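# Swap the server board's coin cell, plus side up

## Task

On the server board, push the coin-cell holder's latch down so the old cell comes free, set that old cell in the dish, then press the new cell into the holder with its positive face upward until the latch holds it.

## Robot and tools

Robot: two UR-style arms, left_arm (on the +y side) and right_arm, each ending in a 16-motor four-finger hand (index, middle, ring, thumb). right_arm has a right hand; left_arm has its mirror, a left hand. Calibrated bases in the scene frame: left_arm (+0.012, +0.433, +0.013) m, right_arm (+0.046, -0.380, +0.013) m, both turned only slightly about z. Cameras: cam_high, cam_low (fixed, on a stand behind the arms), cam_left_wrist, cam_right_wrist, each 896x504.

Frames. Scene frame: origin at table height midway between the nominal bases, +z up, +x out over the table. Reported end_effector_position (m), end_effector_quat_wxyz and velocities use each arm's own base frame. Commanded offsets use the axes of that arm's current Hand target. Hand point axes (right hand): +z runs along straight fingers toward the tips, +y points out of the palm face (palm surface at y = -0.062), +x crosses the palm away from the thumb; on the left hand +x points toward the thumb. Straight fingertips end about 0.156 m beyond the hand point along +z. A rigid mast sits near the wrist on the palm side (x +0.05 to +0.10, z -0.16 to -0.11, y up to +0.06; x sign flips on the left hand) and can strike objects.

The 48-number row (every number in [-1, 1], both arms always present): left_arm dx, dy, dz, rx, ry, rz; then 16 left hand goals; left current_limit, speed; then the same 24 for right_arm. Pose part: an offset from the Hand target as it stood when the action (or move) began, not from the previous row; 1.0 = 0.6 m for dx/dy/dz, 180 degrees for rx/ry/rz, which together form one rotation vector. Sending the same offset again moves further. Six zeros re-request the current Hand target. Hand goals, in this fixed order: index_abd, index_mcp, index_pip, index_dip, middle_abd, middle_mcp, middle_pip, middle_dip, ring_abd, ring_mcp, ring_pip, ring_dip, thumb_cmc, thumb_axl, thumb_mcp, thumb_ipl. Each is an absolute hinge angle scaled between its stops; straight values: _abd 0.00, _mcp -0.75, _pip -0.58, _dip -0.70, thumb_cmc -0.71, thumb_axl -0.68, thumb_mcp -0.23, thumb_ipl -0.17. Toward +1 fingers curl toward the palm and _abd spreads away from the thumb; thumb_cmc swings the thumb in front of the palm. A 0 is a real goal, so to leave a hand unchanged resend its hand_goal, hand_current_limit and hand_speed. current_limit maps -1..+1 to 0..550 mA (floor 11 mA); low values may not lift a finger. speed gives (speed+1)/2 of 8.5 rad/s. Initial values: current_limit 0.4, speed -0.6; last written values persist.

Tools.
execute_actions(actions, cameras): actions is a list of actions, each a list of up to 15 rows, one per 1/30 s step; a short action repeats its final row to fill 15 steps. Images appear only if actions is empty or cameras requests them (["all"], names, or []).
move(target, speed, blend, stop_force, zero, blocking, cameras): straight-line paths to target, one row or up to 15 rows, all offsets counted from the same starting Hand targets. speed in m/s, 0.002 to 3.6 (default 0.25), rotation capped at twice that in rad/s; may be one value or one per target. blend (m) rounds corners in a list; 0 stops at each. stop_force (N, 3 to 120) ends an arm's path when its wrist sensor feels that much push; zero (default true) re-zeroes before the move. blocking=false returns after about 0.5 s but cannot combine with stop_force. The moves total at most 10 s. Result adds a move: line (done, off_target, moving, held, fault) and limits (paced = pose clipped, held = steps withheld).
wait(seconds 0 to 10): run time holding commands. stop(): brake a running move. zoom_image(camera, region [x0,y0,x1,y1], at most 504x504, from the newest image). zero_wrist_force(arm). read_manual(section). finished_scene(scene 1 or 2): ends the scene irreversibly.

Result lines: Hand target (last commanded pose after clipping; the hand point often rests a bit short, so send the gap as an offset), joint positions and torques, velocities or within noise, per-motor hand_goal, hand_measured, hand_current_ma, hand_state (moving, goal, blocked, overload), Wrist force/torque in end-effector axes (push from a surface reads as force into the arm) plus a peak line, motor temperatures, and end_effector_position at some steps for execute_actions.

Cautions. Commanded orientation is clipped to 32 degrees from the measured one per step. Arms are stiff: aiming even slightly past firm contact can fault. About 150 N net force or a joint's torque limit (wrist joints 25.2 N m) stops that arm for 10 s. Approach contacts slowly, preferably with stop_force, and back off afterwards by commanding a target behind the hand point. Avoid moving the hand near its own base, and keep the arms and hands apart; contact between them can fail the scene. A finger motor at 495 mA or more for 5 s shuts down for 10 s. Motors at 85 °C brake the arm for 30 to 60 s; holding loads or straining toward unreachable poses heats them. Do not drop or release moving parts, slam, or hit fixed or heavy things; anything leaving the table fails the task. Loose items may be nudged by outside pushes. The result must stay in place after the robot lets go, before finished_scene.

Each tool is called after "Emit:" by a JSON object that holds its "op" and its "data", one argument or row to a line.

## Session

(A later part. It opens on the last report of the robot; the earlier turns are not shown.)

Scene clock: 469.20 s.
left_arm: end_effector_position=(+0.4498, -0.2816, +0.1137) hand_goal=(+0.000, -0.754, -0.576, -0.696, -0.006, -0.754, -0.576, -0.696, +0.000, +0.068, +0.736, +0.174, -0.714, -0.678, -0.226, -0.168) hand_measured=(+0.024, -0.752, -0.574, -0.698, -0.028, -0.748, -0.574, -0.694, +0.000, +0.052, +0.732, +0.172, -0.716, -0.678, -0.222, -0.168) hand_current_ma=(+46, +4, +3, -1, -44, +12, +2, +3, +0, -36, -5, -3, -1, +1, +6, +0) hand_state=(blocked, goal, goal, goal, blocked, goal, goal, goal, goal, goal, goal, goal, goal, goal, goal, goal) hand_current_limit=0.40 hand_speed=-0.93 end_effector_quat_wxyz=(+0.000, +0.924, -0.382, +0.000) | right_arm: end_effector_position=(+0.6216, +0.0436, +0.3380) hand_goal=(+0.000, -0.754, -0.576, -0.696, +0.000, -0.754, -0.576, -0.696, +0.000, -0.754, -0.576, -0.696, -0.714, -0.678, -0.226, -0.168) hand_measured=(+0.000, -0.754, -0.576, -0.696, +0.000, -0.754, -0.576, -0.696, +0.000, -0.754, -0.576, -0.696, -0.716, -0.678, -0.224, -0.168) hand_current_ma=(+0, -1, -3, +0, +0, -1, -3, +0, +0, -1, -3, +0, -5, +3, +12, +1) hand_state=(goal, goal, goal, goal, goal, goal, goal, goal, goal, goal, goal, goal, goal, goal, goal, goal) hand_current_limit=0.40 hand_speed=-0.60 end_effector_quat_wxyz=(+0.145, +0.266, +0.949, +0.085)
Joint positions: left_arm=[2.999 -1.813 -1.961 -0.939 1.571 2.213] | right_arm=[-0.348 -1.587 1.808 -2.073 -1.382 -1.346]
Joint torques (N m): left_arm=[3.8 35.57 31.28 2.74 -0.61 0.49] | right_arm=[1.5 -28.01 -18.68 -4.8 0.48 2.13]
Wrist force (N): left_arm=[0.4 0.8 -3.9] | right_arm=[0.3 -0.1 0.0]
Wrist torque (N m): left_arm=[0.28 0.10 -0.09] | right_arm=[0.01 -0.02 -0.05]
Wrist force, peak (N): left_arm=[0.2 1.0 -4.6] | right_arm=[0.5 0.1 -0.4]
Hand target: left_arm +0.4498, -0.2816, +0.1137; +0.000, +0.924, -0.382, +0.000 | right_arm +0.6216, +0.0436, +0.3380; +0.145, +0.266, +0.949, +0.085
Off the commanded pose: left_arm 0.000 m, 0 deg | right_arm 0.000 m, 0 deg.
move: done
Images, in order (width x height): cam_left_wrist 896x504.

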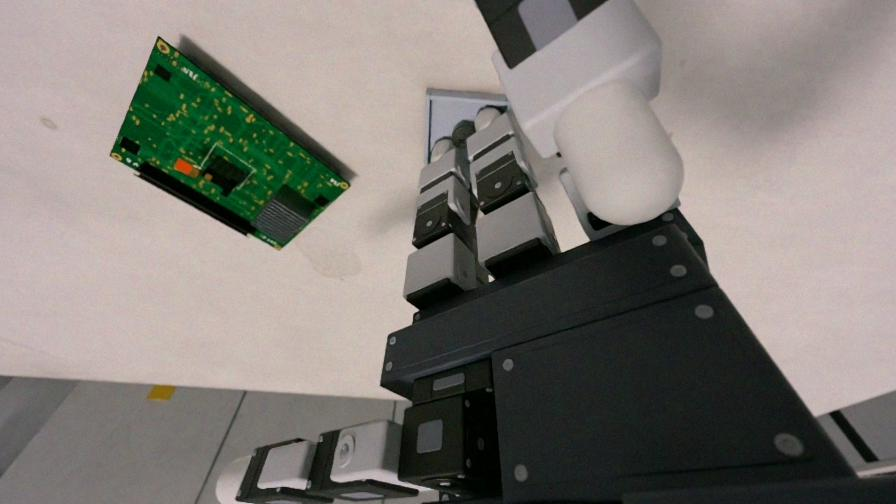

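Emit:
{"op": "move", "data": {
  "target": [0,0,0,0,0,0,-0.03,-0.754,-0.576,-0.696,0.03,-0.754,-0.576,-0.696,0,0.068,0.737,0.174,-0.714,-0.678,-0.226,-0.168,0.4,-0.9,0,0,0,0,0,0,0,-0.754,-0.576,-0.696,0,-0.754,-0.576,-0.696,0,-0.754,-0.576,-0.696,-0.714,-0.678,-0.226,-0.168,0.4,-0.6],
  "speed": 0.02,
  "cameras": ["cam_left_wrist"]
}}

Emit:
{"op": "zoom_image", "data": {
  "camera": "cam_left_wrist",
  "region": [390, 60, 530, 200]
}}

Scene clock: 473.33 s.
left_arm: end_effector_position=(+0.4498, -0.2816, +0.1137) hand_goal=(-0.030, -0.754, -0.576, -0.696, +0.030, -0.754, -0.576, -0.696, +0.000, +0.068, +0.736, +0.174, -0.714, -0.678, -0.226, -0.168) hand_measured=(+0.022, -0.752, -0.574, -0.698, -0.026, -0.748, -0.574, -0.694, +0.000, +0.052, +0.732, +0.172, -0.716, -0.678, -0.222, -0.168) hand_current_ma=(+127, +4, +3, -1, -141, +12, +2, +3, +0, -36, -5, -3, -1, +1, +6, +0) hand_state=(blocked, goal, goal, goal, blocked, goal, goal, goal, goal, goal, goal, goal, goal, goal, goal, goal) hand_current_limit=0.40 hand_speed=-0.90 end_effector_quat_wxyz=(+0.000, +0.924, -0.382, +0.000) | right_arm: end_effector_position=(+0.6216, +0.0436, +0.3380) hand_goal=(+0.000, -0.754, -0.576, -0.696, +0.000, -0.754, -0.576, -0.696, +0.000, -0.754, -0.576, -0.696, -0.714, -0.678, -0.226, -0.168) hand_measured=(+0.000, -0.754, -0.576, -0.696, +0.000, -0.754, -0.576, -0.696, +0.000, -0.754, -0.576, -0.696, -0.716, -0.678, -0.224, -0.168) hand_current_ma=(+0, -1, -3, +0, +0, -1, -3, +0, +0, -1, -3, +0, -5, +3, +12, +1) hand_state=(goal, goal, goal, goal, goal, goal, goal, goal, goal, goal, goal, goal, goal, goal, goal, goal) hand_current_limit=0.40 hand_speed=-0.60 end_effector_quat_wxyz=(+0.145, +0.266, +0.949, +0.085)
Joint positions: left_arm=[2.999 -1.813 -1.961 -0.939 1.571 2.213] | right_arm=[-0.348 -1.587 1.808 -2.073 -1.382 -1.346]
Joint torques (N m): left_arm=[3.78 35.65 30.04 2.79 -0.55 0.47] | right_arm=[1.06 -28.2 -19.36 -4.72 0.4 2.06]
Wrist force (N): left_arm=[0.7 1.0 -4.0] | right_arm=[0.1 0.2 -0.3]
Wrist torque (N m): left_arm=[0.32 0.14 -0.07] | right_arm=[0.07 0.01 -0.06]
Wrist force, peak (N): left_arm=[0.5 0.9 -4.5] | right_arm=[0.6 0.1 -0.2]
Hand target: left_arm +0.4498, -0.2816, +0.1137; +0.000, +0.924, -0.382, +0.000 | right_arm +0.6216, +0.0436, +0.3380; +0.145, +0.266, +0.949, +0.085
Off the commanded pose: left_arm 0.000 m, 0 deg | right_arm 0.000 m, 0 deg.
move: done
Images, in order (width x height): cam_left_wrist 896x504.

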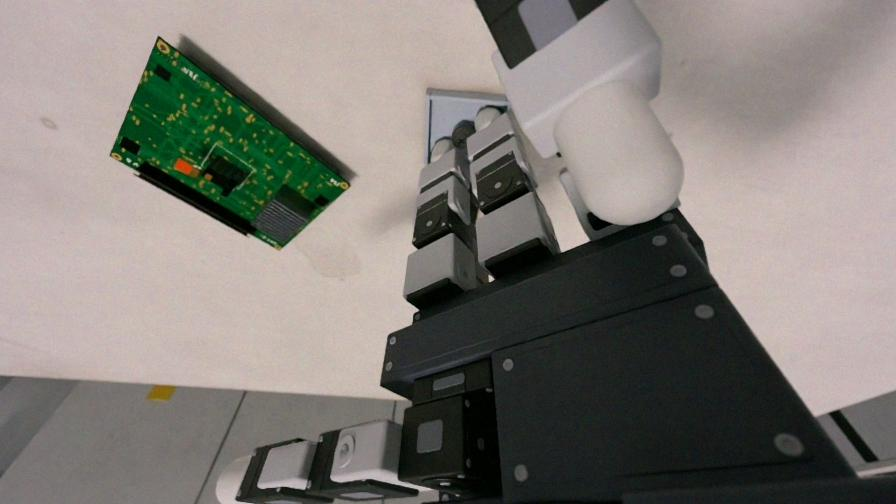

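Scaled by 3.600 from the camera's 896x504 image, which has a finer 1280x720 frame.

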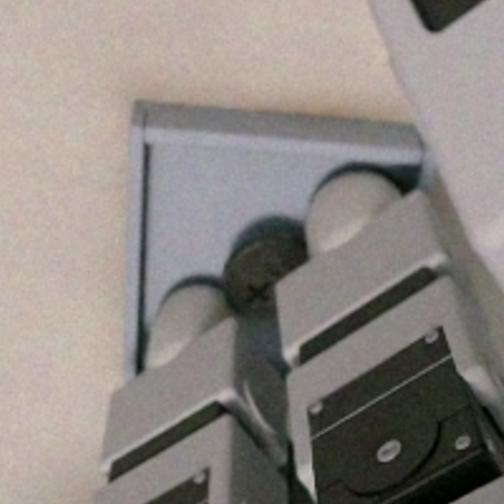

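Emit:
{"op": "move", "data": {
  "target": [
    [0,0,-0.002,0,0,0,-0.03,-0.754,-0.576,-0.696,0.03,-0.754,-0.576,-0.696,0,0.068,0.737,0.174,-0.714,-0.678,-0.226,-0.168,0.4,-0.9,0,0,0,0,0,0,0,-0.754,-0.576,-0.696,0,-0.754,-0.576,-0.696,0,-0.754,-0.576,-0.696,-0.714,-0.678,-0.226,-0.168,0.4,-0.6],
    [0,-0.0035,-0.002,0,0,0,-0.03,-0.754,-0.576,-0.696,0.03,-0.754,-0.576,-0.696,0,0.068,0.737,0.174,-0.714,-0.678,-0.226,-0.168,0.4,-0.9,0,0,0,0,0,0,0,-0.754,-0.576,-0.696,0,-0.754,-0.576,-0.696,0,-0.754,-0.576,-0.696,-0.714,-0.678,-0.226,-0.168,0.4,-0.6]
  ],
  "speed": 0.01,
  "cameras": ["cam_left_wrist"]
}}

Emit:
{"op": "zoom_image", "data": {
  "camera": "cam_left_wrist",
  "region": [390, 60, 530, 200]
}}

Scene clock: 491.77 s.
left_arm: end_effector_position=(+0.4514, -0.2800, +0.1150) hand_goal=(-0.030, -0.754, -0.576, -0.696, +0.030, -0.754, -0.576, -0.696, +0.000, +0.068, +0.736, +0.174, -0.714, -0.678, -0.226, -0.168) hand_measured=(-0.024, -0.746, -0.572, -0.696, -0.018, -0.734, -0.568, -0.692, +0.000, +0.052, +0.732, +0.172, -0.716, -0.678, -0.222, -0.168) hand_current_ma=(+7, +13, +4, +0, -115, +45, +15, +5, +0, -36, -5, -3, -1, +1, +6, +0) hand_state=(goal, goal, goal, goal, blocked, goal, goal, goal, goal, goal, goal, goal, goal, goal, goal, goal) hand_current_limit=0.40 hand_speed=-0.90 end_effector_quat_wxyz=(+0.000, +0.924, -0.382, +0.000) | right_arm: end_effector_position=(+0.6216, +0.0436, +0.3380) hand_goal=(+0.000, -0.754, -0.576, -0.696, +0.000, -0.754, -0.576, -0.696, +0.000, -0.754, -0.576, -0.696, -0.714, -0.678, -0.226, -0.168) hand_measured=(+0.000, -0.754, -0.576, -0.696, +0.000, -0.754, -0.576, -0.696, +0.000, -0.754, -0.576, -0.696, -0.716, -0.678, -0.224, -0.168) hand_current_ma=(+0, -1, -3, +0, +0, -1, -3, +0, +0, -1, -3, +0, -5, +3, +12, +1) hand_state=(goal, goal, goal, goal, goal, goal, goal, goal, goal, goal, goal, goal, goal, goal, goal, goal) hand_current_limit=0.40 hand_speed=-0.60 end_effector_quat_wxyz=(+0.145, +0.266, +0.949, +0.085)
Joint positions: left_arm=[3.003 -1.813 -1.957 -0.943 1.571 2.216] | right_arm=[-0.348 -1.587 1.808 -2.073 -1.382 -1.346]
Joint torques (N m): left_arm=[0.47 24.67 26.15 1.24 -0.45 0.94] | right_arm=[1.11 -28.64 -19.2 -4.77 0.33 1.97]
Wrist force (N): left_arm=[1.2 2.2 -0.8] | right_arm=[0.4 0.2 0.1]
Wrist torque (N m): left_arm=[-0.03 0.16 -0.05] | right_arm=[0.05 -0.04 -0.03]
Wrist force, peak (N): left_arm=[0.6 1.3 -4.4] | right_arm=[0.7 -0.2 0.0]
Hand target: left_arm +0.4513, -0.2801, +0.1149; +0.000, +0.924, -0.382, +0.000 | right_arm +0.6216, +0.0436, +0.3380; +0.145, +0.266, +0.949, +0.085
Off the commanded pose: left_arm 0.000 m, 0 deg | right_arm 0.000 m, 0 deg.
move: done
Images, in order (width x height): cam_left_wrist 896x504.

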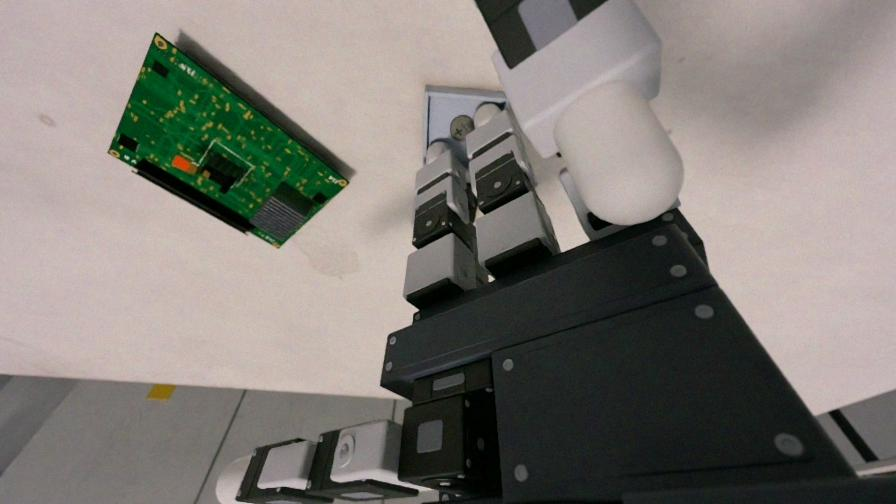

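Scaled by 3.600 from the camera's 896x504 image, which has a finer 1280x720 frame.

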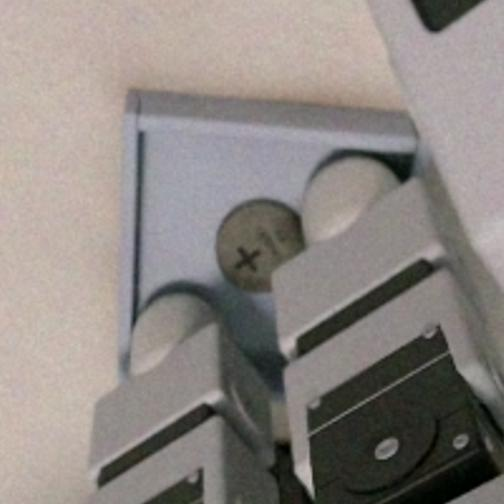

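Emit:
{"op": "move", "data": {
  "target": [0,0,-0.09,0,0,0,-0.03,-0.754,-0.576,-0.696,0.03,-0.754,-0.576,-0.696,0,0.068,0.737,0.174,-0.714,-0.678,-0.226,-0.168,0.4,-0.6,0,0,0,0,0,0,0,-0.754,-0.576,-0.696,0,-0.754,-0.576,-0.696,0,-0.754,-0.576,-0.696,-0.714,-0.678,-0.226,-0.168,0.4,-0.6],
  "speed": 0.1,
  "cameras": ["cam_left_wrist"]
}}

Emit:
{"op": "move", "data": {
  "target": [0.0765,-0.0886,0.0,0,0,0,-0.06,-0.754,-0.576,-0.696,0.06,-0.754,-0.576,-0.696,0,0.068,0.737,0.174,-0.714,-0.678,-0.226,-0.168,0.4,-0.6,0,0,0,0,0,0,0,-0.754,-0.576,-0.696,0,-0.754,-0.576,-0.696,0,-0.754,-0.576,-0.696,-0.714,-0.678,-0.226,-0.168,0.4,-0.6],
  "speed": 0.2,
  "cameras": ["cam_left_wrist","cam_low"]
}}

Emit:
{"op": "zoom_image", "data": {
  "camera": "cam_left_wrist",
  "region": [400, 60, 540, 200]
}}

Emit:
{"op": "zoom_image", "data": {
  "camera": "cam_low",
  "region": [320, 190, 420, 260]
}}

Scene clock: 509.83 s.
left_arm: end_effector_position=(+0.4514, -0.2801, +0.1690) hand_goal=(-0.030, -0.754, -0.576, -0.696, +0.030, -0.754, -0.576, -0.696, +0.000, +0.068, +0.736, +0.174, -0.714, -0.678, -0.226, -0.168) hand_measured=(-0.026, -0.750, -0.572, -0.696, +0.028, -0.750, -0.574, -0.694, +0.000, +0.052, +0.732, +0.172, -0.716, -0.678, -0.222, -0.168) hand_current_ma=(+4, +7, +4, +0, -3, +8, +4, +4, +0, -35, -5, -3, -1, +1, +6, +0) hand_state=(goal, goal, goal, goal, goal, goal, goal, goal, goal, goal, goal, goal, goal, goal, goal, goal) hand_current_limit=0.40 hand_speed=-0.60 end_effector_quat_wxyz=(+0.000, +0.924, -0.382, +0.000) | right_arm: end_effector_position=(+0.6216, +0.0436, +0.3380) hand_goal=(+0.000, -0.754, -0.576, -0.696, +0.000, -0.754, -0.576, -0.696, +0.000, -0.754, -0.576, -0.696, -0.714, -0.678, -0.226, -0.168) hand_measured=(+0.000, -0.754, -0.576, -0.696, +0.000, -0.754, -0.576, -0.696, +0.000, -0.754, -0.576, -0.696, -0.716, -0.678, -0.224, -0.168) hand_current_ma=(+0, -1, -3, +0, +0, -1, -3, +0, +0, -1, -3, +0, -5, +3, +12, +1) hand_state=(goal, goal, goal, goal, goal, goal, goal, goal, goal, goal, goal, goal, goal, goal, goal, goal) hand_current_limit=0.40 hand_speed=-0.60 end_effector_quat_wxyz=(+0.145, +0.266, +0.949, +0.085)
Joint positions: left_arm=[3.002 -1.741 -1.885 -1.086 1.571 2.216] | right_arm=[-0.348 -1.587 1.808 -2.073 -1.382 -1.346]
Joint torques (N m): left_arm=[-10.89 27.59 12.9 1.96 0.98 -1.26] | right_arm=[0.72 -28.04 -18.55 -4.83 0.56 1.95]
Wrist force (N): left_arm=[-0.3 0.8 -0.6] | right_arm=[0.3 0.2 0.1]
Wrist torque (N m): left_arm=[0.07 0.04 -0.13] | right_arm=[0.03 -0.03 -0.04]
Wrist force, peak (N): left_arm=[1.4 2.4 -1.4] | right_arm=[0.7 0.1 -0.1]
Hand target: left_arm +0.4513, -0.2801, +0.1689; +0.000, +0.924, -0.382, +0.000 | right_arm +0.6216, +0.0436, +0.3380; +0.145, +0.266, +0.949, +0.085
Off the commanded pose: left_arm 0.000 m, 0 deg | right_arm 0.000 m, 0 deg.
move: done
Images, in order (width x height): cam_left_wrist 896x504.

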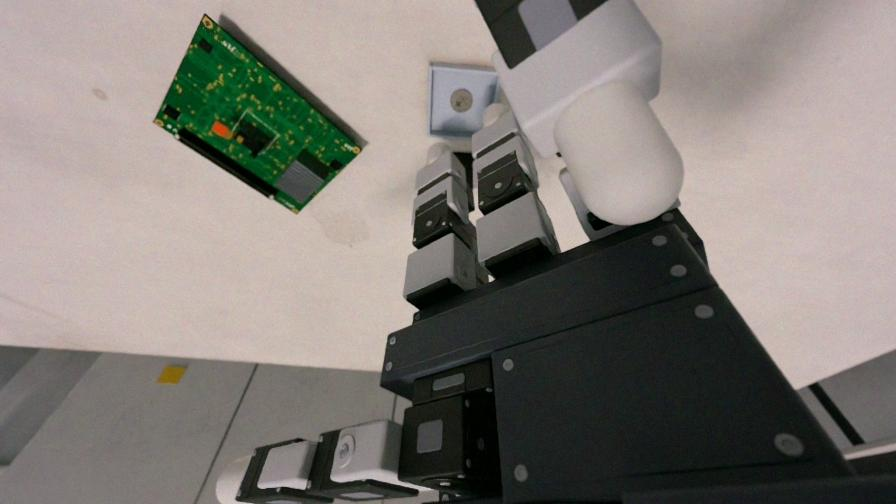

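Scene clock: 510.73 s.
left_arm: end_effector_position=(+0.5213, -0.2748, +0.1689) hand_goal=(-0.060, -0.754, -0.576, -0.696, +0.060, -0.754, -0.576, -0.696, +0.000, +0.068, +0.736, +0.174, -0.714, -0.678, -0.226, -0.168) hand_measured=(-0.056, -0.752, -0.574, -0.696, +0.058, -0.750, -0.574, -0.694, +0.000, +0.052, +0.732, +0.172, -0.716, -0.678, -0.222, -0.168) hand_current_ma=(+4, +4, +4, +0, -3, +5, +3, +4, +0, -35, -5, -3, -1, +1, +6, +0) hand_state=(goal, goal, goal, goal, goal, goal, goal, goal, goal, goal, goal, goal, goal, goal, goal, goal) hand_current_limit=0.40 hand_speed=-0.60 end_effector_quat_wxyz=(+0.000, +0.924, -0.382, +0.000) | right_arm: end_effector_position=(+0.6216, +0.0436, +0.3380) hand_goal=(+0.000, -0.754, -0.576, -0.696, +0.000, -0.754, -0.576, -0.696, +0.000, -0.754, -0.576, -0.696, -0.714, -0.678, -0.226, -0.168) hand_measured=(+0.000, -0.754, -0.576, -0.696, +0.000, -0.754, -0.576, -0.696, +0.000, -0.754, -0.576, -0.696, -0.716, -0.678, -0.224, -0.168) hand_current_ma=(+0, -1, -3, +0, +0, -1, -3, +0, +0, -1, -3, +0, -5, +3, +12, +1) hand_state=(goal, goal, goal, goal, goal, goal, goal, goal, goal, goal, goal, goal, goal, goal, goal, goal) hand_current_limit=0.40 hand_speed=-0.60 end_effector_quat_wxyz=(+0.145, +0.266, +0.949, +0.085)
Joint positions: left_arm=[3.028 -1.883 -1.703 -1.127 1.571 2.241] | right_arm=[-0.348 -1.587 1.808 -2.073 -1.382 -1.346]
Joint torques (N m): left_arm=[-12.55 26.88 33.08 3.55 0.91 -2.44] | right_arm=[1.22 -29.14 -18.08 -4.79 0.55 1.93]
Wrist force (N): left_arm=[-0.2 1.0 -0.7] | right_arm=[0.2 -0.1 -0.3]
Wrist torque (N m): left_arm=[0.11 0.01 -0.08] | right_arm=[0.03 -0.01 -0.06]
Wrist force, peak (N): left_arm=[-1.2 1.9 -0.5] | right_arm=[0.5 0.2 -0.2]
Hand target: left_arm +0.5214, -0.2749, +0.1689; +0.000, +0.924, -0.382, +0.000 | right_arm +0.6216, +0.0436, +0.3380; +0.145, +0.266, +0.949, +0.085
Off the commanded pose: left_arm 0.000 m, 0 deg | right_arm 0.000 m, 0 deg.
move: done
Images, in order (width x height): cam_low 896x504, cam_left_wrist 896x504.

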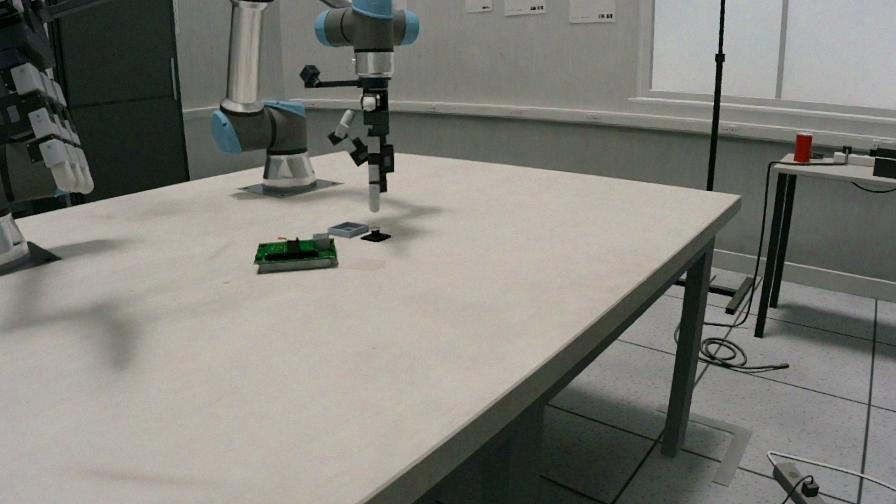

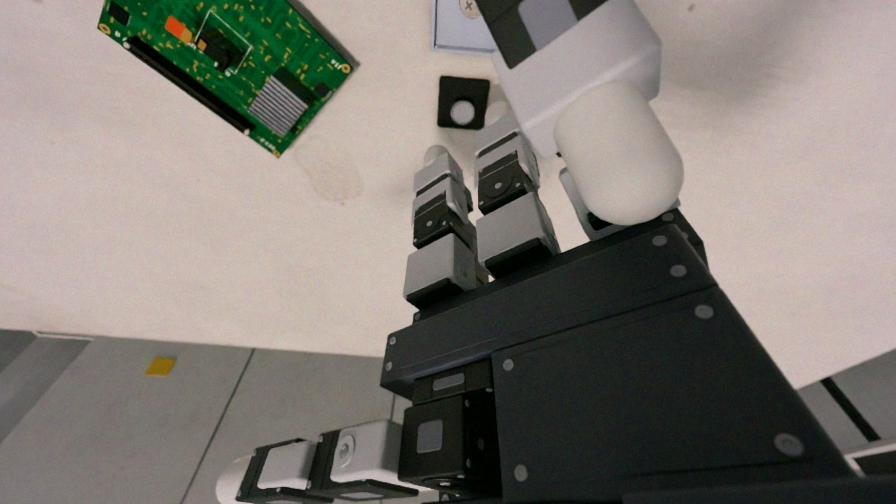

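Scaled by 3.600 from the camera's 896x504 image, which has a finer 1280x720 frame.

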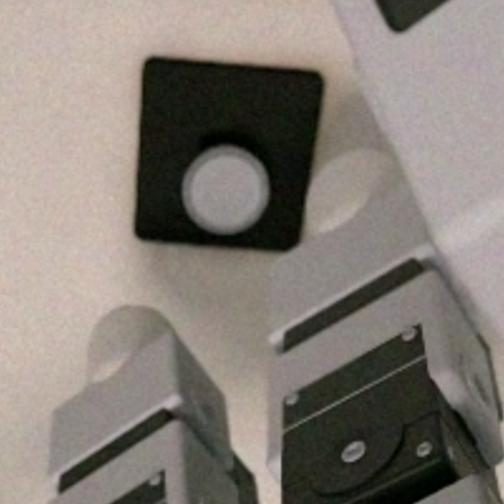

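Scaled by 5.040 from the camera's 896x504 image, which has a finer 1280x720 frame.

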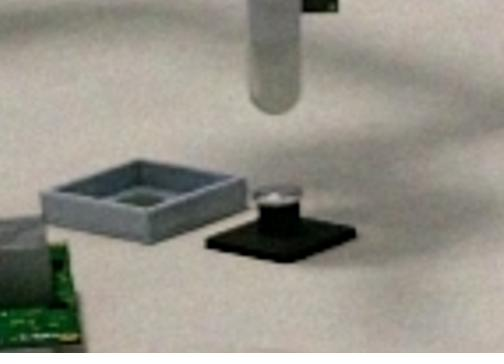

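Emit:
{"op": "move", "data": {
  "target": [-0.0587,-0.1533,-0.1333,0,0,0.403,-0.06,-0.986,-0.576,-0.696,0.06,-0.986,-0.576,-0.696,0,0.25,0.737,-0.1,-0.714,-0.678,-0.226,-0.168,0.4,-0.3,0,0,0,0,0,0,0,-0.754,-0.576,-0.696,0,-0.754,-0.576,-0.696,0,-0.754,-0.576,-0.696,-0.714,-0.678,-0.226,-0.168,0.4,-0.6],
  "speed": 0.5,
  "cameras": []
}}

Emit:
{"op": "move", "data": {
  "target": [-0.1552,0.0077,0,0,0,0.403,-0.06,-0.986,-0.576,-0.696,0.06,-0.986,-0.576,-0.696,0,0.25,0.737,-0.1,-0.714,-0.678,-0.226,-0.168,0.4,-0.3,0,0,0,0,0,0,0,-0.754,-0.576,-0.696,0,-0.754,-0.576,-0.696,0,-0.754,-0.576,-0.696,-0.714,-0.678,-0.226,-0.168,0.4,-0.6],
  "speed": 0.5,
  "cameras": ["cam_high"]
}}

Emit:
{"op": "move", "data": {
  "target": [0.0032,0.0543,0.2333,0.25,0,0,-0.06,-0.986,-0.576,-0.696,0.06,-0.986,-0.576,-0.696,0,0.25,0.737,-0.1,-0.714,-0.678,-0.226,-0.168,0.4,-0.3,0,0,0,0,0,0,0,-0.754,-0.576,-0.696,0,-0.754,-0.576,-0.696,0,-0.754,-0.576,-0.696,-0.714,-0.678,-0.226,-0.168,0.4,-0.6],
  "speed": 0.4,
  "cameras": ["all"]
}}

Scene clock: 678.47 s.
left_arm: end_effector_position=(+0.5614, -0.1850, +0.2489) hand_goal=(-0.060, -0.986, -0.576, -0.696, +0.060, -0.986, -0.576, -0.696, +0.000, +0.250, +0.736, -0.100, -0.714, -0.678, -0.226, -0.168) hand_measured=(-0.056, -0.976, -0.574, -0.696, +0.058, -0.976, -0.574, -0.694, +0.000, +0.232, +0.732, -0.096, -0.716, -0.678, -0.222, -0.168) hand_current_ma=(+4, +18, +3, +0, -3, +21, +3, +3, +0, -42, -5, +4, -1, +1, +6, +0) hand_state=(goal, goal, goal, goal, goal, goal, goal, goal, goal, goal, goal, goal, goal, goal, goal, goal) hand_current_limit=0.40 hand_speed=-0.30 end_effector_quat_wxyz=(+0.000, -0.519, +0.855, +0.000) | right_arm: end_effector_position=(+0.6216, +0.0436, +0.3380) hand_goal=(+0.000, -0.754, -0.576, -0.696, +0.000, -0.754, -0.576, -0.696, +0.000, -0.754, -0.576, -0.696, -0.714, -0.678, -0.226, -0.168) hand_measured=(+0.000, -0.754, -0.576, -0.696, +0.000, -0.754, -0.576, -0.696, +0.000, -0.754, -0.576, -0.696, -0.716, -0.678, -0.224, -0.168) hand_current_ma=(+0, -1, -3, +0, +0, -1, -3, +0, +0, -1, -3, +0, -5, +3, +12, +1) hand_state=(goal, goal, goal, goal, goal, goal, goal, goal, goal, goal, goal, goal, goal, goal, goal, goal) hand_current_limit=0.40 hand_speed=-0.60 end_effector_quat_wxyz=(+0.145, +0.266, +0.949, +0.085)
Joint positions: left_arm=[3.034 -2.008 -1.311 -1.394 1.571 3.513] | right_arm=[-0.348 -1.587 1.808 -2.073 -1.382 -1.346]
Joint torques (N m): left_arm=[2.57 45.34 12.76 3.43 -0.73 2.34] | right_arm=[0.17 -29.62 -18.83 -4.93 0.6 2.02]
Wrist force (N): left_arm=[-0.3 0.7 -0.5] | right_arm=[0.3 0.2 -0.2]
Wrist torque (N m): left_arm=[0.02 0.04 0.04] | right_arm=[0.05 -0.03 -0.04]
Wrist force, peak (N): left_arm=[-0.6 1.2 -1.1] | right_arm=[0.6 0.2 0.2]
Hand target: left_arm +0.5614, -0.1849, +0.2489; +0.000, -0.519, +0.855, +0.000 | right_arm +0.6216, +0.0436, +0.3380; +0.145, +0.266, +0.949, +0.085
Off the commanded pose: left_arm 0.000 m, 0 deg | right_arm 0.000 m, 0 deg.
move: done
No camera images: "cameras" was empty.

Scene clock: 680.30 s.
left_arm: end_effector_position=(+0.6002, -0.1001, +0.2489) hand_goal=(-0.060, -0.986, -0.576, -0.696, +0.060, -0.986, -0.576, -0.696, +0.000, +0.250, +0.736, -0.100, -0.714, -0.678, -0.226, -0.168) hand_measured=(-0.056, -0.976, -0.574, -0.696, +0.058, -0.976, -0.574, -0.694, +0.000, +0.232, +0.732, -0.096, -0.716, -0.678, -0.222, -0.168) hand_current_ma=(+4, +18, +3, +0, -3, +21, +3, +3, +0, -42, -5, +4, -1, +1, +6, +0) hand_state=(goal, goal, goal, goal, goal, goal, goal, goal, goal, goal, goal, goal, goal, goal, goal, goal) hand_current_limit=0.40 hand_speed=-0.30 end_effector_quat_wxyz=(+0.000, +0.087, +0.996, +0.000) end_effector_velocity=(+0.000, -0.001, +0.000) end_effector_angular_velocity=(+0.000, +0.000, -0.007) | right_arm: end_effector_position=(+0.6216, +0.0436, +0.3380) hand_goal=(+0.000, -0.754, -0.576, -0.696, +0.000, -0.754, -0.576, -0.696, +0.000, -0.754, -0.576, -0.696, -0.714, -0.678, -0.226, -0.168) hand_measured=(+0.000, -0.754, -0.576, -0.696, +0.000, -0.754, -0.576, -0.696, +0.000, -0.754, -0.576, -0.696, -0.716, -0.678, -0.224, -0.168) hand_current_ma=(+0, -1, -3, +0, +0, -1, -3, +0, +0, -1, -3, +0, -5, +3, +12, +1) hand_state=(goal, goal, goal, goal, goal, goal, goal, goal, goal, goal, goal, goal, goal, goal, goal, goal) hand_current_limit=0.40 hand_speed=-0.60 end_effector_quat_wxyz=(+0.145, +0.266, +0.949, +0.085)
Joint positions: left_arm=[3.053 -1.906 -1.456 -1.352 1.571 4.798] | right_arm=[-0.348 -1.587 1.808 -2.073 -1.382 -1.346]
Joint velocities: left_arm=[-0.001 0 0 0 0 0.006] | right_arm=[within noise]
Joint torques (N m): left_arm=[-12.23 32.14 37.08 1.06 0.39 2.34] | right_arm=[0.56 -29.2 -18.64 -4.9 0.57 1.98]
Wrist force (N): left_arm=[-0.4 0.5 -1.0] | right_arm=[0.0 0.0 -0.3]
Wrist torque (N m): left_arm=[0.04 0.03 0.04] | right_arm=[0.03 0.02 -0.08]
Wrist force, peak (N): left_arm=[0.0 1.0 -0.9] | right_arm=[0.5 0.0 -0.3]
Hand target: left_arm +0.6003, -0.1002, +0.2489; +0.000, +0.087, +0.996, +0.000 | right_arm +0.6216, +0.0436, +0.3380; +0.145, +0.266, +0.949, +0.085
Off the commanded pose: left_arm 0.000 m, 0 deg | right_arm 0.000 m, 0 deg.
move: done
Images, in order (width x height): cam_high 896x504.

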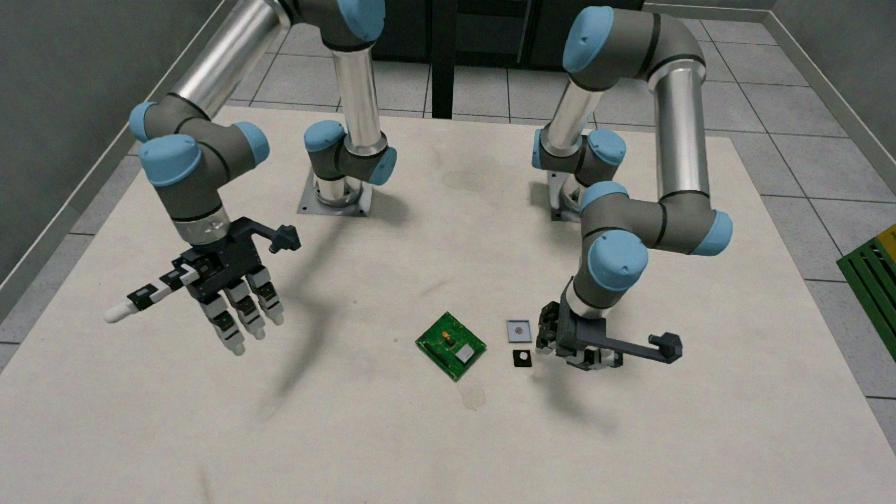

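Scene clock: 681.83 s.
left_arm: end_effector_position=(+0.6041, -0.0677, +0.1091) hand_goal=(-0.060, -0.986, -0.576, -0.696, +0.060, -0.986, -0.576, -0.696, +0.000, +0.250, +0.736, -0.100, -0.714, -0.678, -0.226, -0.168) hand_measured=(-0.056, -0.976, -0.574, -0.696, +0.058, -0.976, -0.574, -0.694, +0.000, +0.238, +0.732, -0.098, -0.708, -0.678, -0.222, -0.168) hand_current_ma=(+4, +17, +3, +0, -3, +20, +3, +3, +0, -25, -5, +3, +8, +1, +6, +0) hand_state=(goal, goal, goal, goal, goal, goal, goal, goal, goal, goal, goal, goal, goal, goal, goal, goal) hand_current_limit=0.40 hand_speed=-0.30 end_effector_quat_wxyz=(-0.033, +0.081, +0.920, -0.381) | right_arm: end_effector_position=(+0.6216, +0.0436, +0.3380) hand_goal=(+0.000, -0.754, -0.576, -0.696, +0.000, -0.754, -0.576, -0.696, +0.000, -0.754, -0.576, -0.696, -0.714, -0.678, -0.226, -0.168) hand_measured=(+0.000, -0.754, -0.576, -0.696, +0.000, -0.754, -0.576, -0.696, +0.000, -0.754, -0.576, -0.696, -0.716, -0.678, -0.224, -0.168) hand_current_ma=(+0, -1, -3, +0, +0, -1, -3, +0, +0, -1, -3, +0, -5, +3, +12, +1) hand_state=(goal, goal, goal, goal, goal, goal, goal, goal, goal, goal, goal, goal, goal, goal, goal, goal) hand_current_limit=0.40 hand_speed=-0.60 end_effector_quat_wxyz=(+0.145, +0.266, +0.949, +0.085)
Joint positions: left_arm=[3.395 -2.028 -1.574 -1.503 0.872 5.285] | right_arm=[-0.348 -1.587 1.808 -2.073 -1.382 -1.346]
Joint torques (N m): left_arm=[-1.34 37.45 11.34 0.92 -2.18 2.24] | right_arm=[0.61 -29.22 -19.5 -4.76 0.78 2.02]
Wrist force (N): left_arm=[-0.3 2.0 -1.8] | right_arm=[0.2 0.2 -0.2]
Wrist torque (N m): left_arm=[0.07 0.01 0.02] | right_arm=[0.05 -0.01 -0.05]
Wrist force, peak (N): left_arm=[-0.2 3.4 -1.7] | right_arm=[0.6 0.1 0.0]
Hand target: left_arm +0.6040, -0.0677, +0.1090; -0.033, +0.081, +0.920, -0.381 | right_arm +0.6216, +0.0436, +0.3380; +0.145, +0.266, +0.949, +0.085
Off the commanded pose: left_arm 0.000 m, 0 deg | right_arm 0.000 m, 0 deg.
move: done

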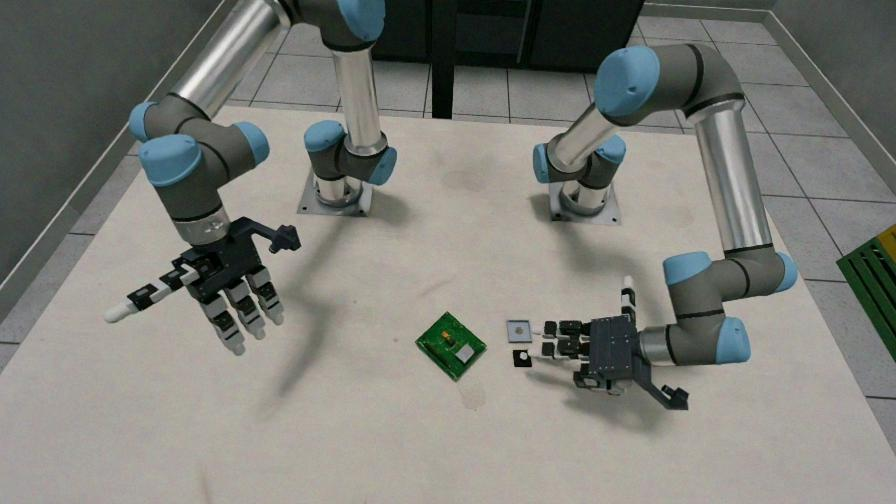

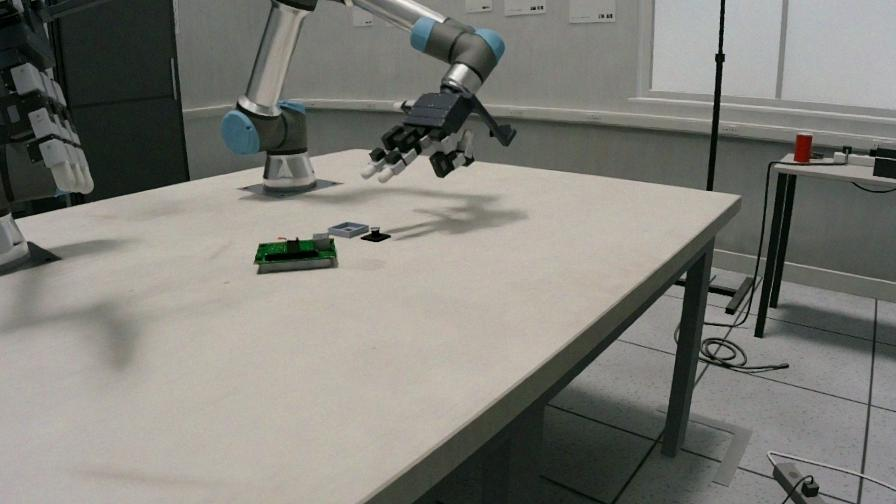

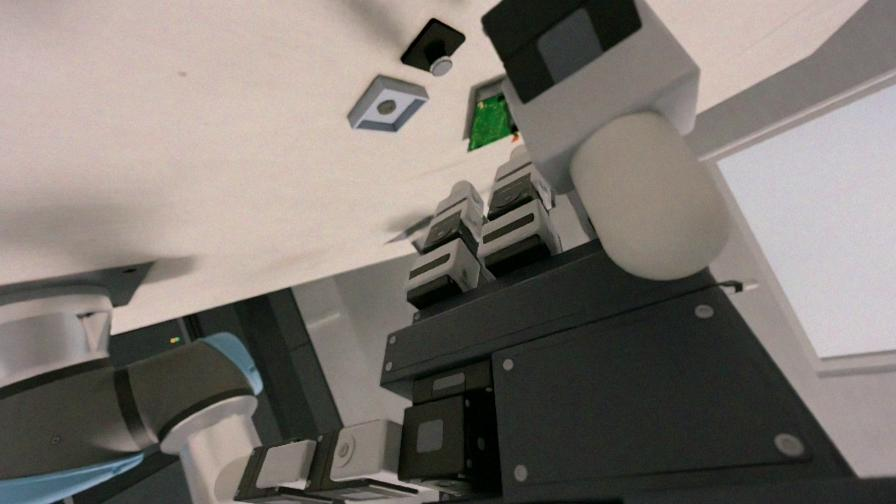

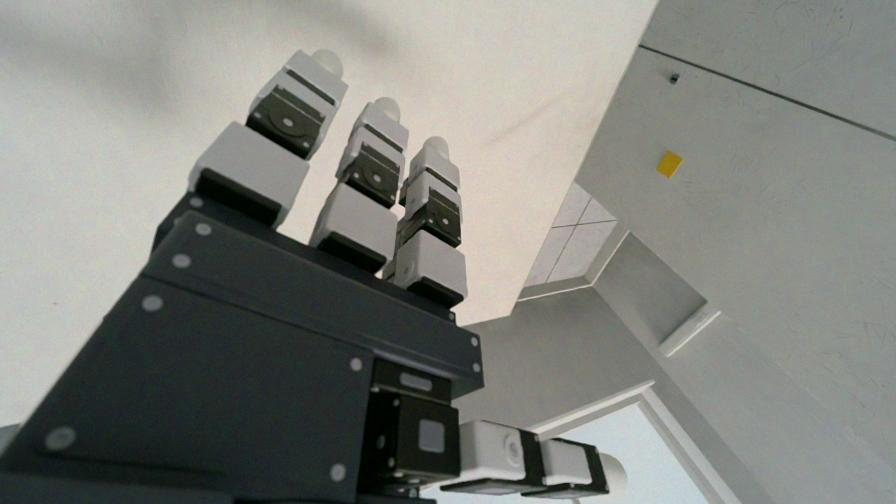

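Emit:
{"op": "move", "data": {
  "target": [0,0.0825,0.0825,0,0,0,-0.06,-0.986,-0.576,-0.696,0.06,-0.986,-0.576,-0.696,0,0.25,0.737,-0.1,-0.714,-0.678,-0.226,-0.168,0.4,-0.3,0,0,0,0,0,0,0,-0.754,-0.576,-0.696,0,-0.754,-0.576,-0.696,0,-0.754,-0.576,-0.696,-0.714,-0.678,-0.226,-0.168,0.4,-0.6],
  "speed": 0.15,
  "cameras": ["cam_left_wrist","cam_low"]
}}

Emit:
{"op": "zoom_image", "data": {
  "camera": "cam_left_wrist",
  "region": [400, 60, 560, 220]
}}

Emit:
{"op": "zoom_image", "data": {
  "camera": "cam_low",
  "region": [320, 190, 420, 260]
}}

Scene clock: 698.53 s.
left_arm: end_effector_position=(+0.6039, -0.0677, +0.0390) hand_goal=(-0.060, -0.986, -0.576, -0.696, +0.060, -0.986, -0.576, -0.696, +0.000, +0.250, +0.736, -0.100, -0.714, -0.678, -0.226, -0.168) hand_measured=(-0.056, -0.976, -0.574, -0.696, +0.058, -0.976, -0.574, -0.694, +0.000, +0.238, +0.732, -0.098, -0.708, -0.678, -0.222, -0.168) hand_current_ma=(+4, +17, +3, +0, -3, +20, +3, +3, +0, -22, -5, +3, +8, +1, +6, +0) hand_state=(goal, goal, goal, goal, goal, goal, goal, goal, goal, goal, goal, goal, goal, goal, goal, goal) hand_current_limit=0.40 hand_speed=-0.30 end_effector_quat_wxyz=(-0.034, +0.081, +0.920, -0.381) | right_arm: end_effector_position=(+0.6216, +0.0436, +0.3380) hand_goal=(+0.000, -0.754, -0.576, -0.696, +0.000, -0.754, -0.576, -0.696, +0.000, -0.754, -0.576, -0.696, -0.714, -0.678, -0.226, -0.168) hand_measured=(+0.000, -0.754, -0.576, -0.696, +0.000, -0.754, -0.576, -0.696, +0.000, -0.754, -0.576, -0.696, -0.716, -0.678, -0.224, -0.168) hand_current_ma=(+0, -1, -3, +0, +0, -1, -3, +0, +0, -1, -3, +0, -5, +3, +12, +1) hand_state=(goal, goal, goal, goal, goal, goal, goal, goal, goal, goal, goal, goal, goal, goal, goal, goal) hand_current_limit=0.40 hand_speed=-0.60 end_effector_quat_wxyz=(+0.145, +0.266, +0.949, +0.085)
Joint positions: left_arm=[3.395 -2.112 -1.647 -1.347 0.872 5.285] | right_arm=[-0.348 -1.587 1.808 -2.073 -1.382 -1.346]
Joint torques (N m): left_arm=[-0.86 38.91 30.39 2.82 -0.1 -2.07] | right_arm=[-0.15 -29.22 -18.33 -4.64 0.69 2]
Wrist force (N): left_arm=[-0.8 2.1 -1.9] | right_arm=[0.0 0.3 0.0]
Wrist torque (N m): left_arm=[0.10 0.07 -0.10] | right_arm=[0.05 0.02 -0.07]
Wrist force, peak (N): left_arm=[-0.5 3.3 -0.7] | right_arm=[0.6 0.0 -0.2]
Hand target: left_arm +0.6040, -0.0677, +0.0390; -0.033, +0.081, +0.920, -0.381 | right_arm +0.6216, +0.0436, +0.3380; +0.145, +0.266, +0.949, +0.085
Off the commanded pose: left_arm 0.000 m, 0 deg | right_arm 0.000 m, 0 deg.
move: done
Images, in order (width x height): cam_low 896x504, cam_left_wrist 896x504.

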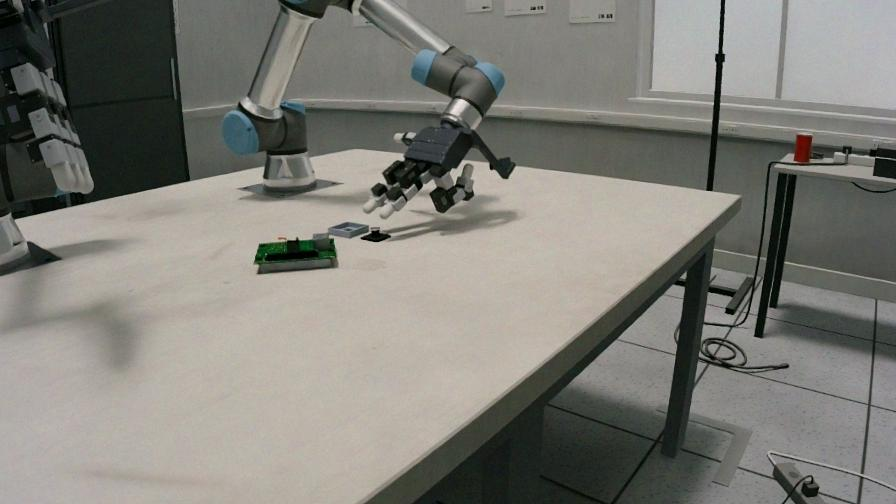

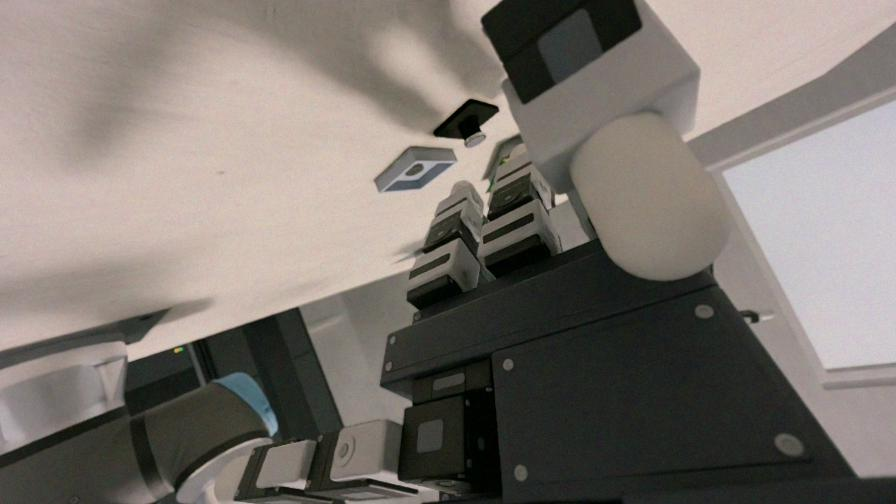

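Scaled by 3.150 from the camera's 896x504 image, which has a finer 1280x720 frame.

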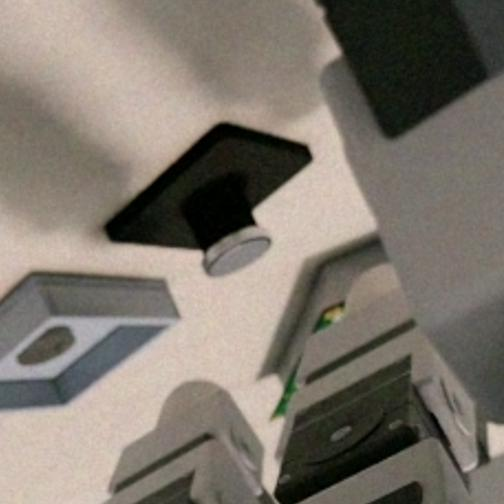

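Scaled by 5.040 from the camera's 896x504 image, which has a finer 1280x720 frame.

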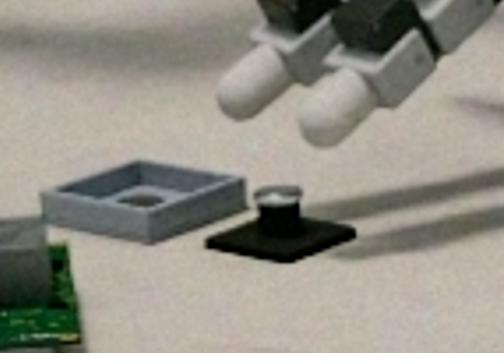

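Emit:
{"op": "move", "data": {
  "target": [0,0.0367,0.0403,0,0,0,-0.06,-0.986,-0.576,-0.696,0.06,-0.986,-0.576,-0.696,0,0.25,0.737,-0.1,-0.714,-0.678,-0.226,-0.168,0.4,-0.3,0,0,0,0,0,0,0,-0.754,-0.576,-0.696,0,-0.754,-0.576,-0.696,0,-0.754,-0.576,-0.696,-0.714,-0.678,-0.226,-0.168,0.4,-0.6],
  "speed": 0.05,
  "stop_force": 4,
  "cameras": ["cam_left_wrist","cam_low"]
}}

Emit:
{"op": "zoom_image", "data": {
  "camera": "cam_left_wrist",
  "region": [400, 80, 560, 240]
}}

Emit:
{"op": "zoom_image", "data": {
  "camera": "cam_low",
  "region": [330, 200, 410, 256]
}}

Scene clock: 719.67 s.
left_arm: end_effector_position=(+0.6037, -0.0692, +0.0063) hand_goal=(-0.060, -0.986, -0.576, -0.696, +0.060, -0.986, -0.576, -0.696, +0.000, +0.250, +0.736, -0.100, -0.714, -0.678, -0.226, -0.168) hand_measured=(-0.056, -0.976, -0.574, -0.696, +0.058, -0.976, -0.574, -0.694, +0.000, +0.238, +0.732, -0.098, -0.708, -0.678, -0.222, -0.168) hand_current_ma=(+4, +17, +3, +0, -3, +20, +3, +3, +0, -22, -5, +3, +8, +1, +6, +0) hand_state=(goal, goal, goal, goal, goal, goal, goal, goal, goal, goal, goal, goal, goal, goal, goal, goal) hand_current_limit=0.40 hand_speed=-0.30 end_effector_quat_wxyz=(-0.033, +0.081, +0.920, -0.381) | right_arm: end_effector_position=(+0.6216, +0.0436, +0.3380) hand_goal=(+0.000, -0.754, -0.576, -0.696, +0.000, -0.754, -0.576, -0.696, +0.000, -0.754, -0.576, -0.696, -0.714, -0.678, -0.226, -0.168) hand_measured=(+0.000, -0.754, -0.576, -0.696, +0.000, -0.754, -0.576, -0.696, +0.000, -0.754, -0.576, -0.696, -0.716, -0.678, -0.224, -0.168) hand_current_ma=(+0, -1, -3, +0, +0, -1, -3, +0, +0, -1, -3, +0, -5, +3, +12, +1) hand_state=(goal, goal, goal, goal, goal, goal, goal, goal, goal, goal, goal, goal, goal, goal, goal, goal) hand_current_limit=0.40 hand_speed=-0.60 end_effector_quat_wxyz=(+0.145, +0.266, +0.949, +0.085)
Joint positions: left_arm=[3.393 -2.159 -1.672 -1.273 0.871 5.282] | right_arm=[-0.348 -1.587 1.808 -2.073 -1.382 -1.346]
Joint torques (N m): left_arm=[-3.72 50.72 31.42 2.39 -1.11 -0.36] | right_arm=[0.78 -29.73 -19.04 -4.81 0.71 1.99]
Wrist force (N): left_arm=[-0.8 1.9 -1.6] | right_arm=[0.7 0.1 -0.2]
Wrist torque (N m): left_arm=[0.04 0.09 -0.02] | right_arm=[0.05 -0.07 -0.01]
Wrist force, peak (N): left_arm=[-1.0 2.3 -1.9] | right_arm=[0.7 0.1 -0.2]
Hand target: left_arm +0.6037, -0.0692, +0.0063; -0.033, +0.081, +0.920, -0.381 | right_arm +0.6216, +0.0436, +0.3380; +0.145, +0.266, +0.949, +0.085
Off the commanded pose: left_arm 0.000 m, 0 deg | right_arm 0.000 m, 0 deg.
move: done
Images, in order (width x height): cam_low 896x504, cam_left_wrist 896x504.

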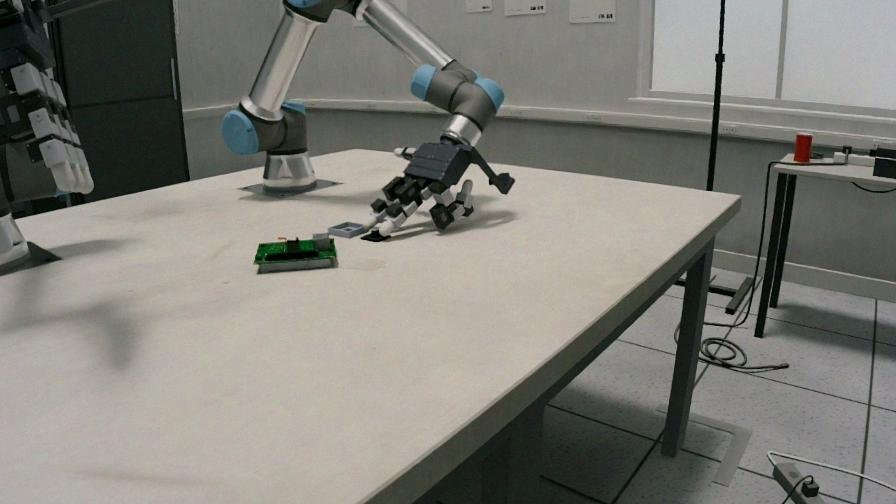

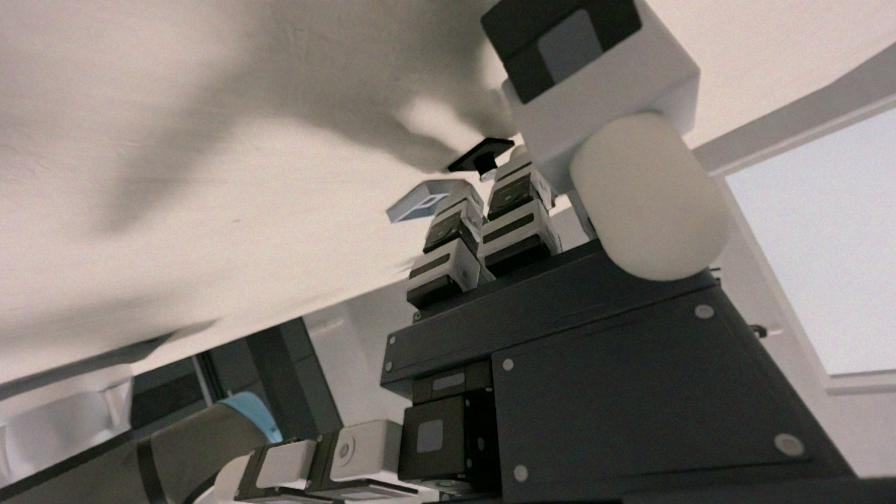

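Scaled by 3.150 from the camera's 896x504 image, which has a finer 1280x720 frame.

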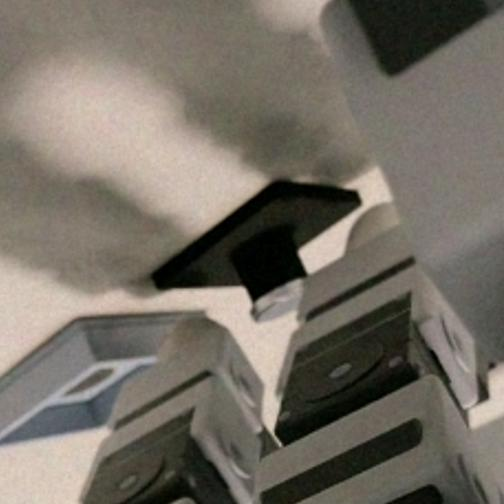

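Scaled by 6.300 from the camera's 896x504 image, which has a finer 1280x720 frame.

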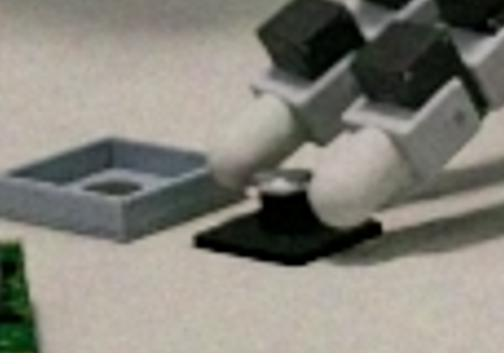

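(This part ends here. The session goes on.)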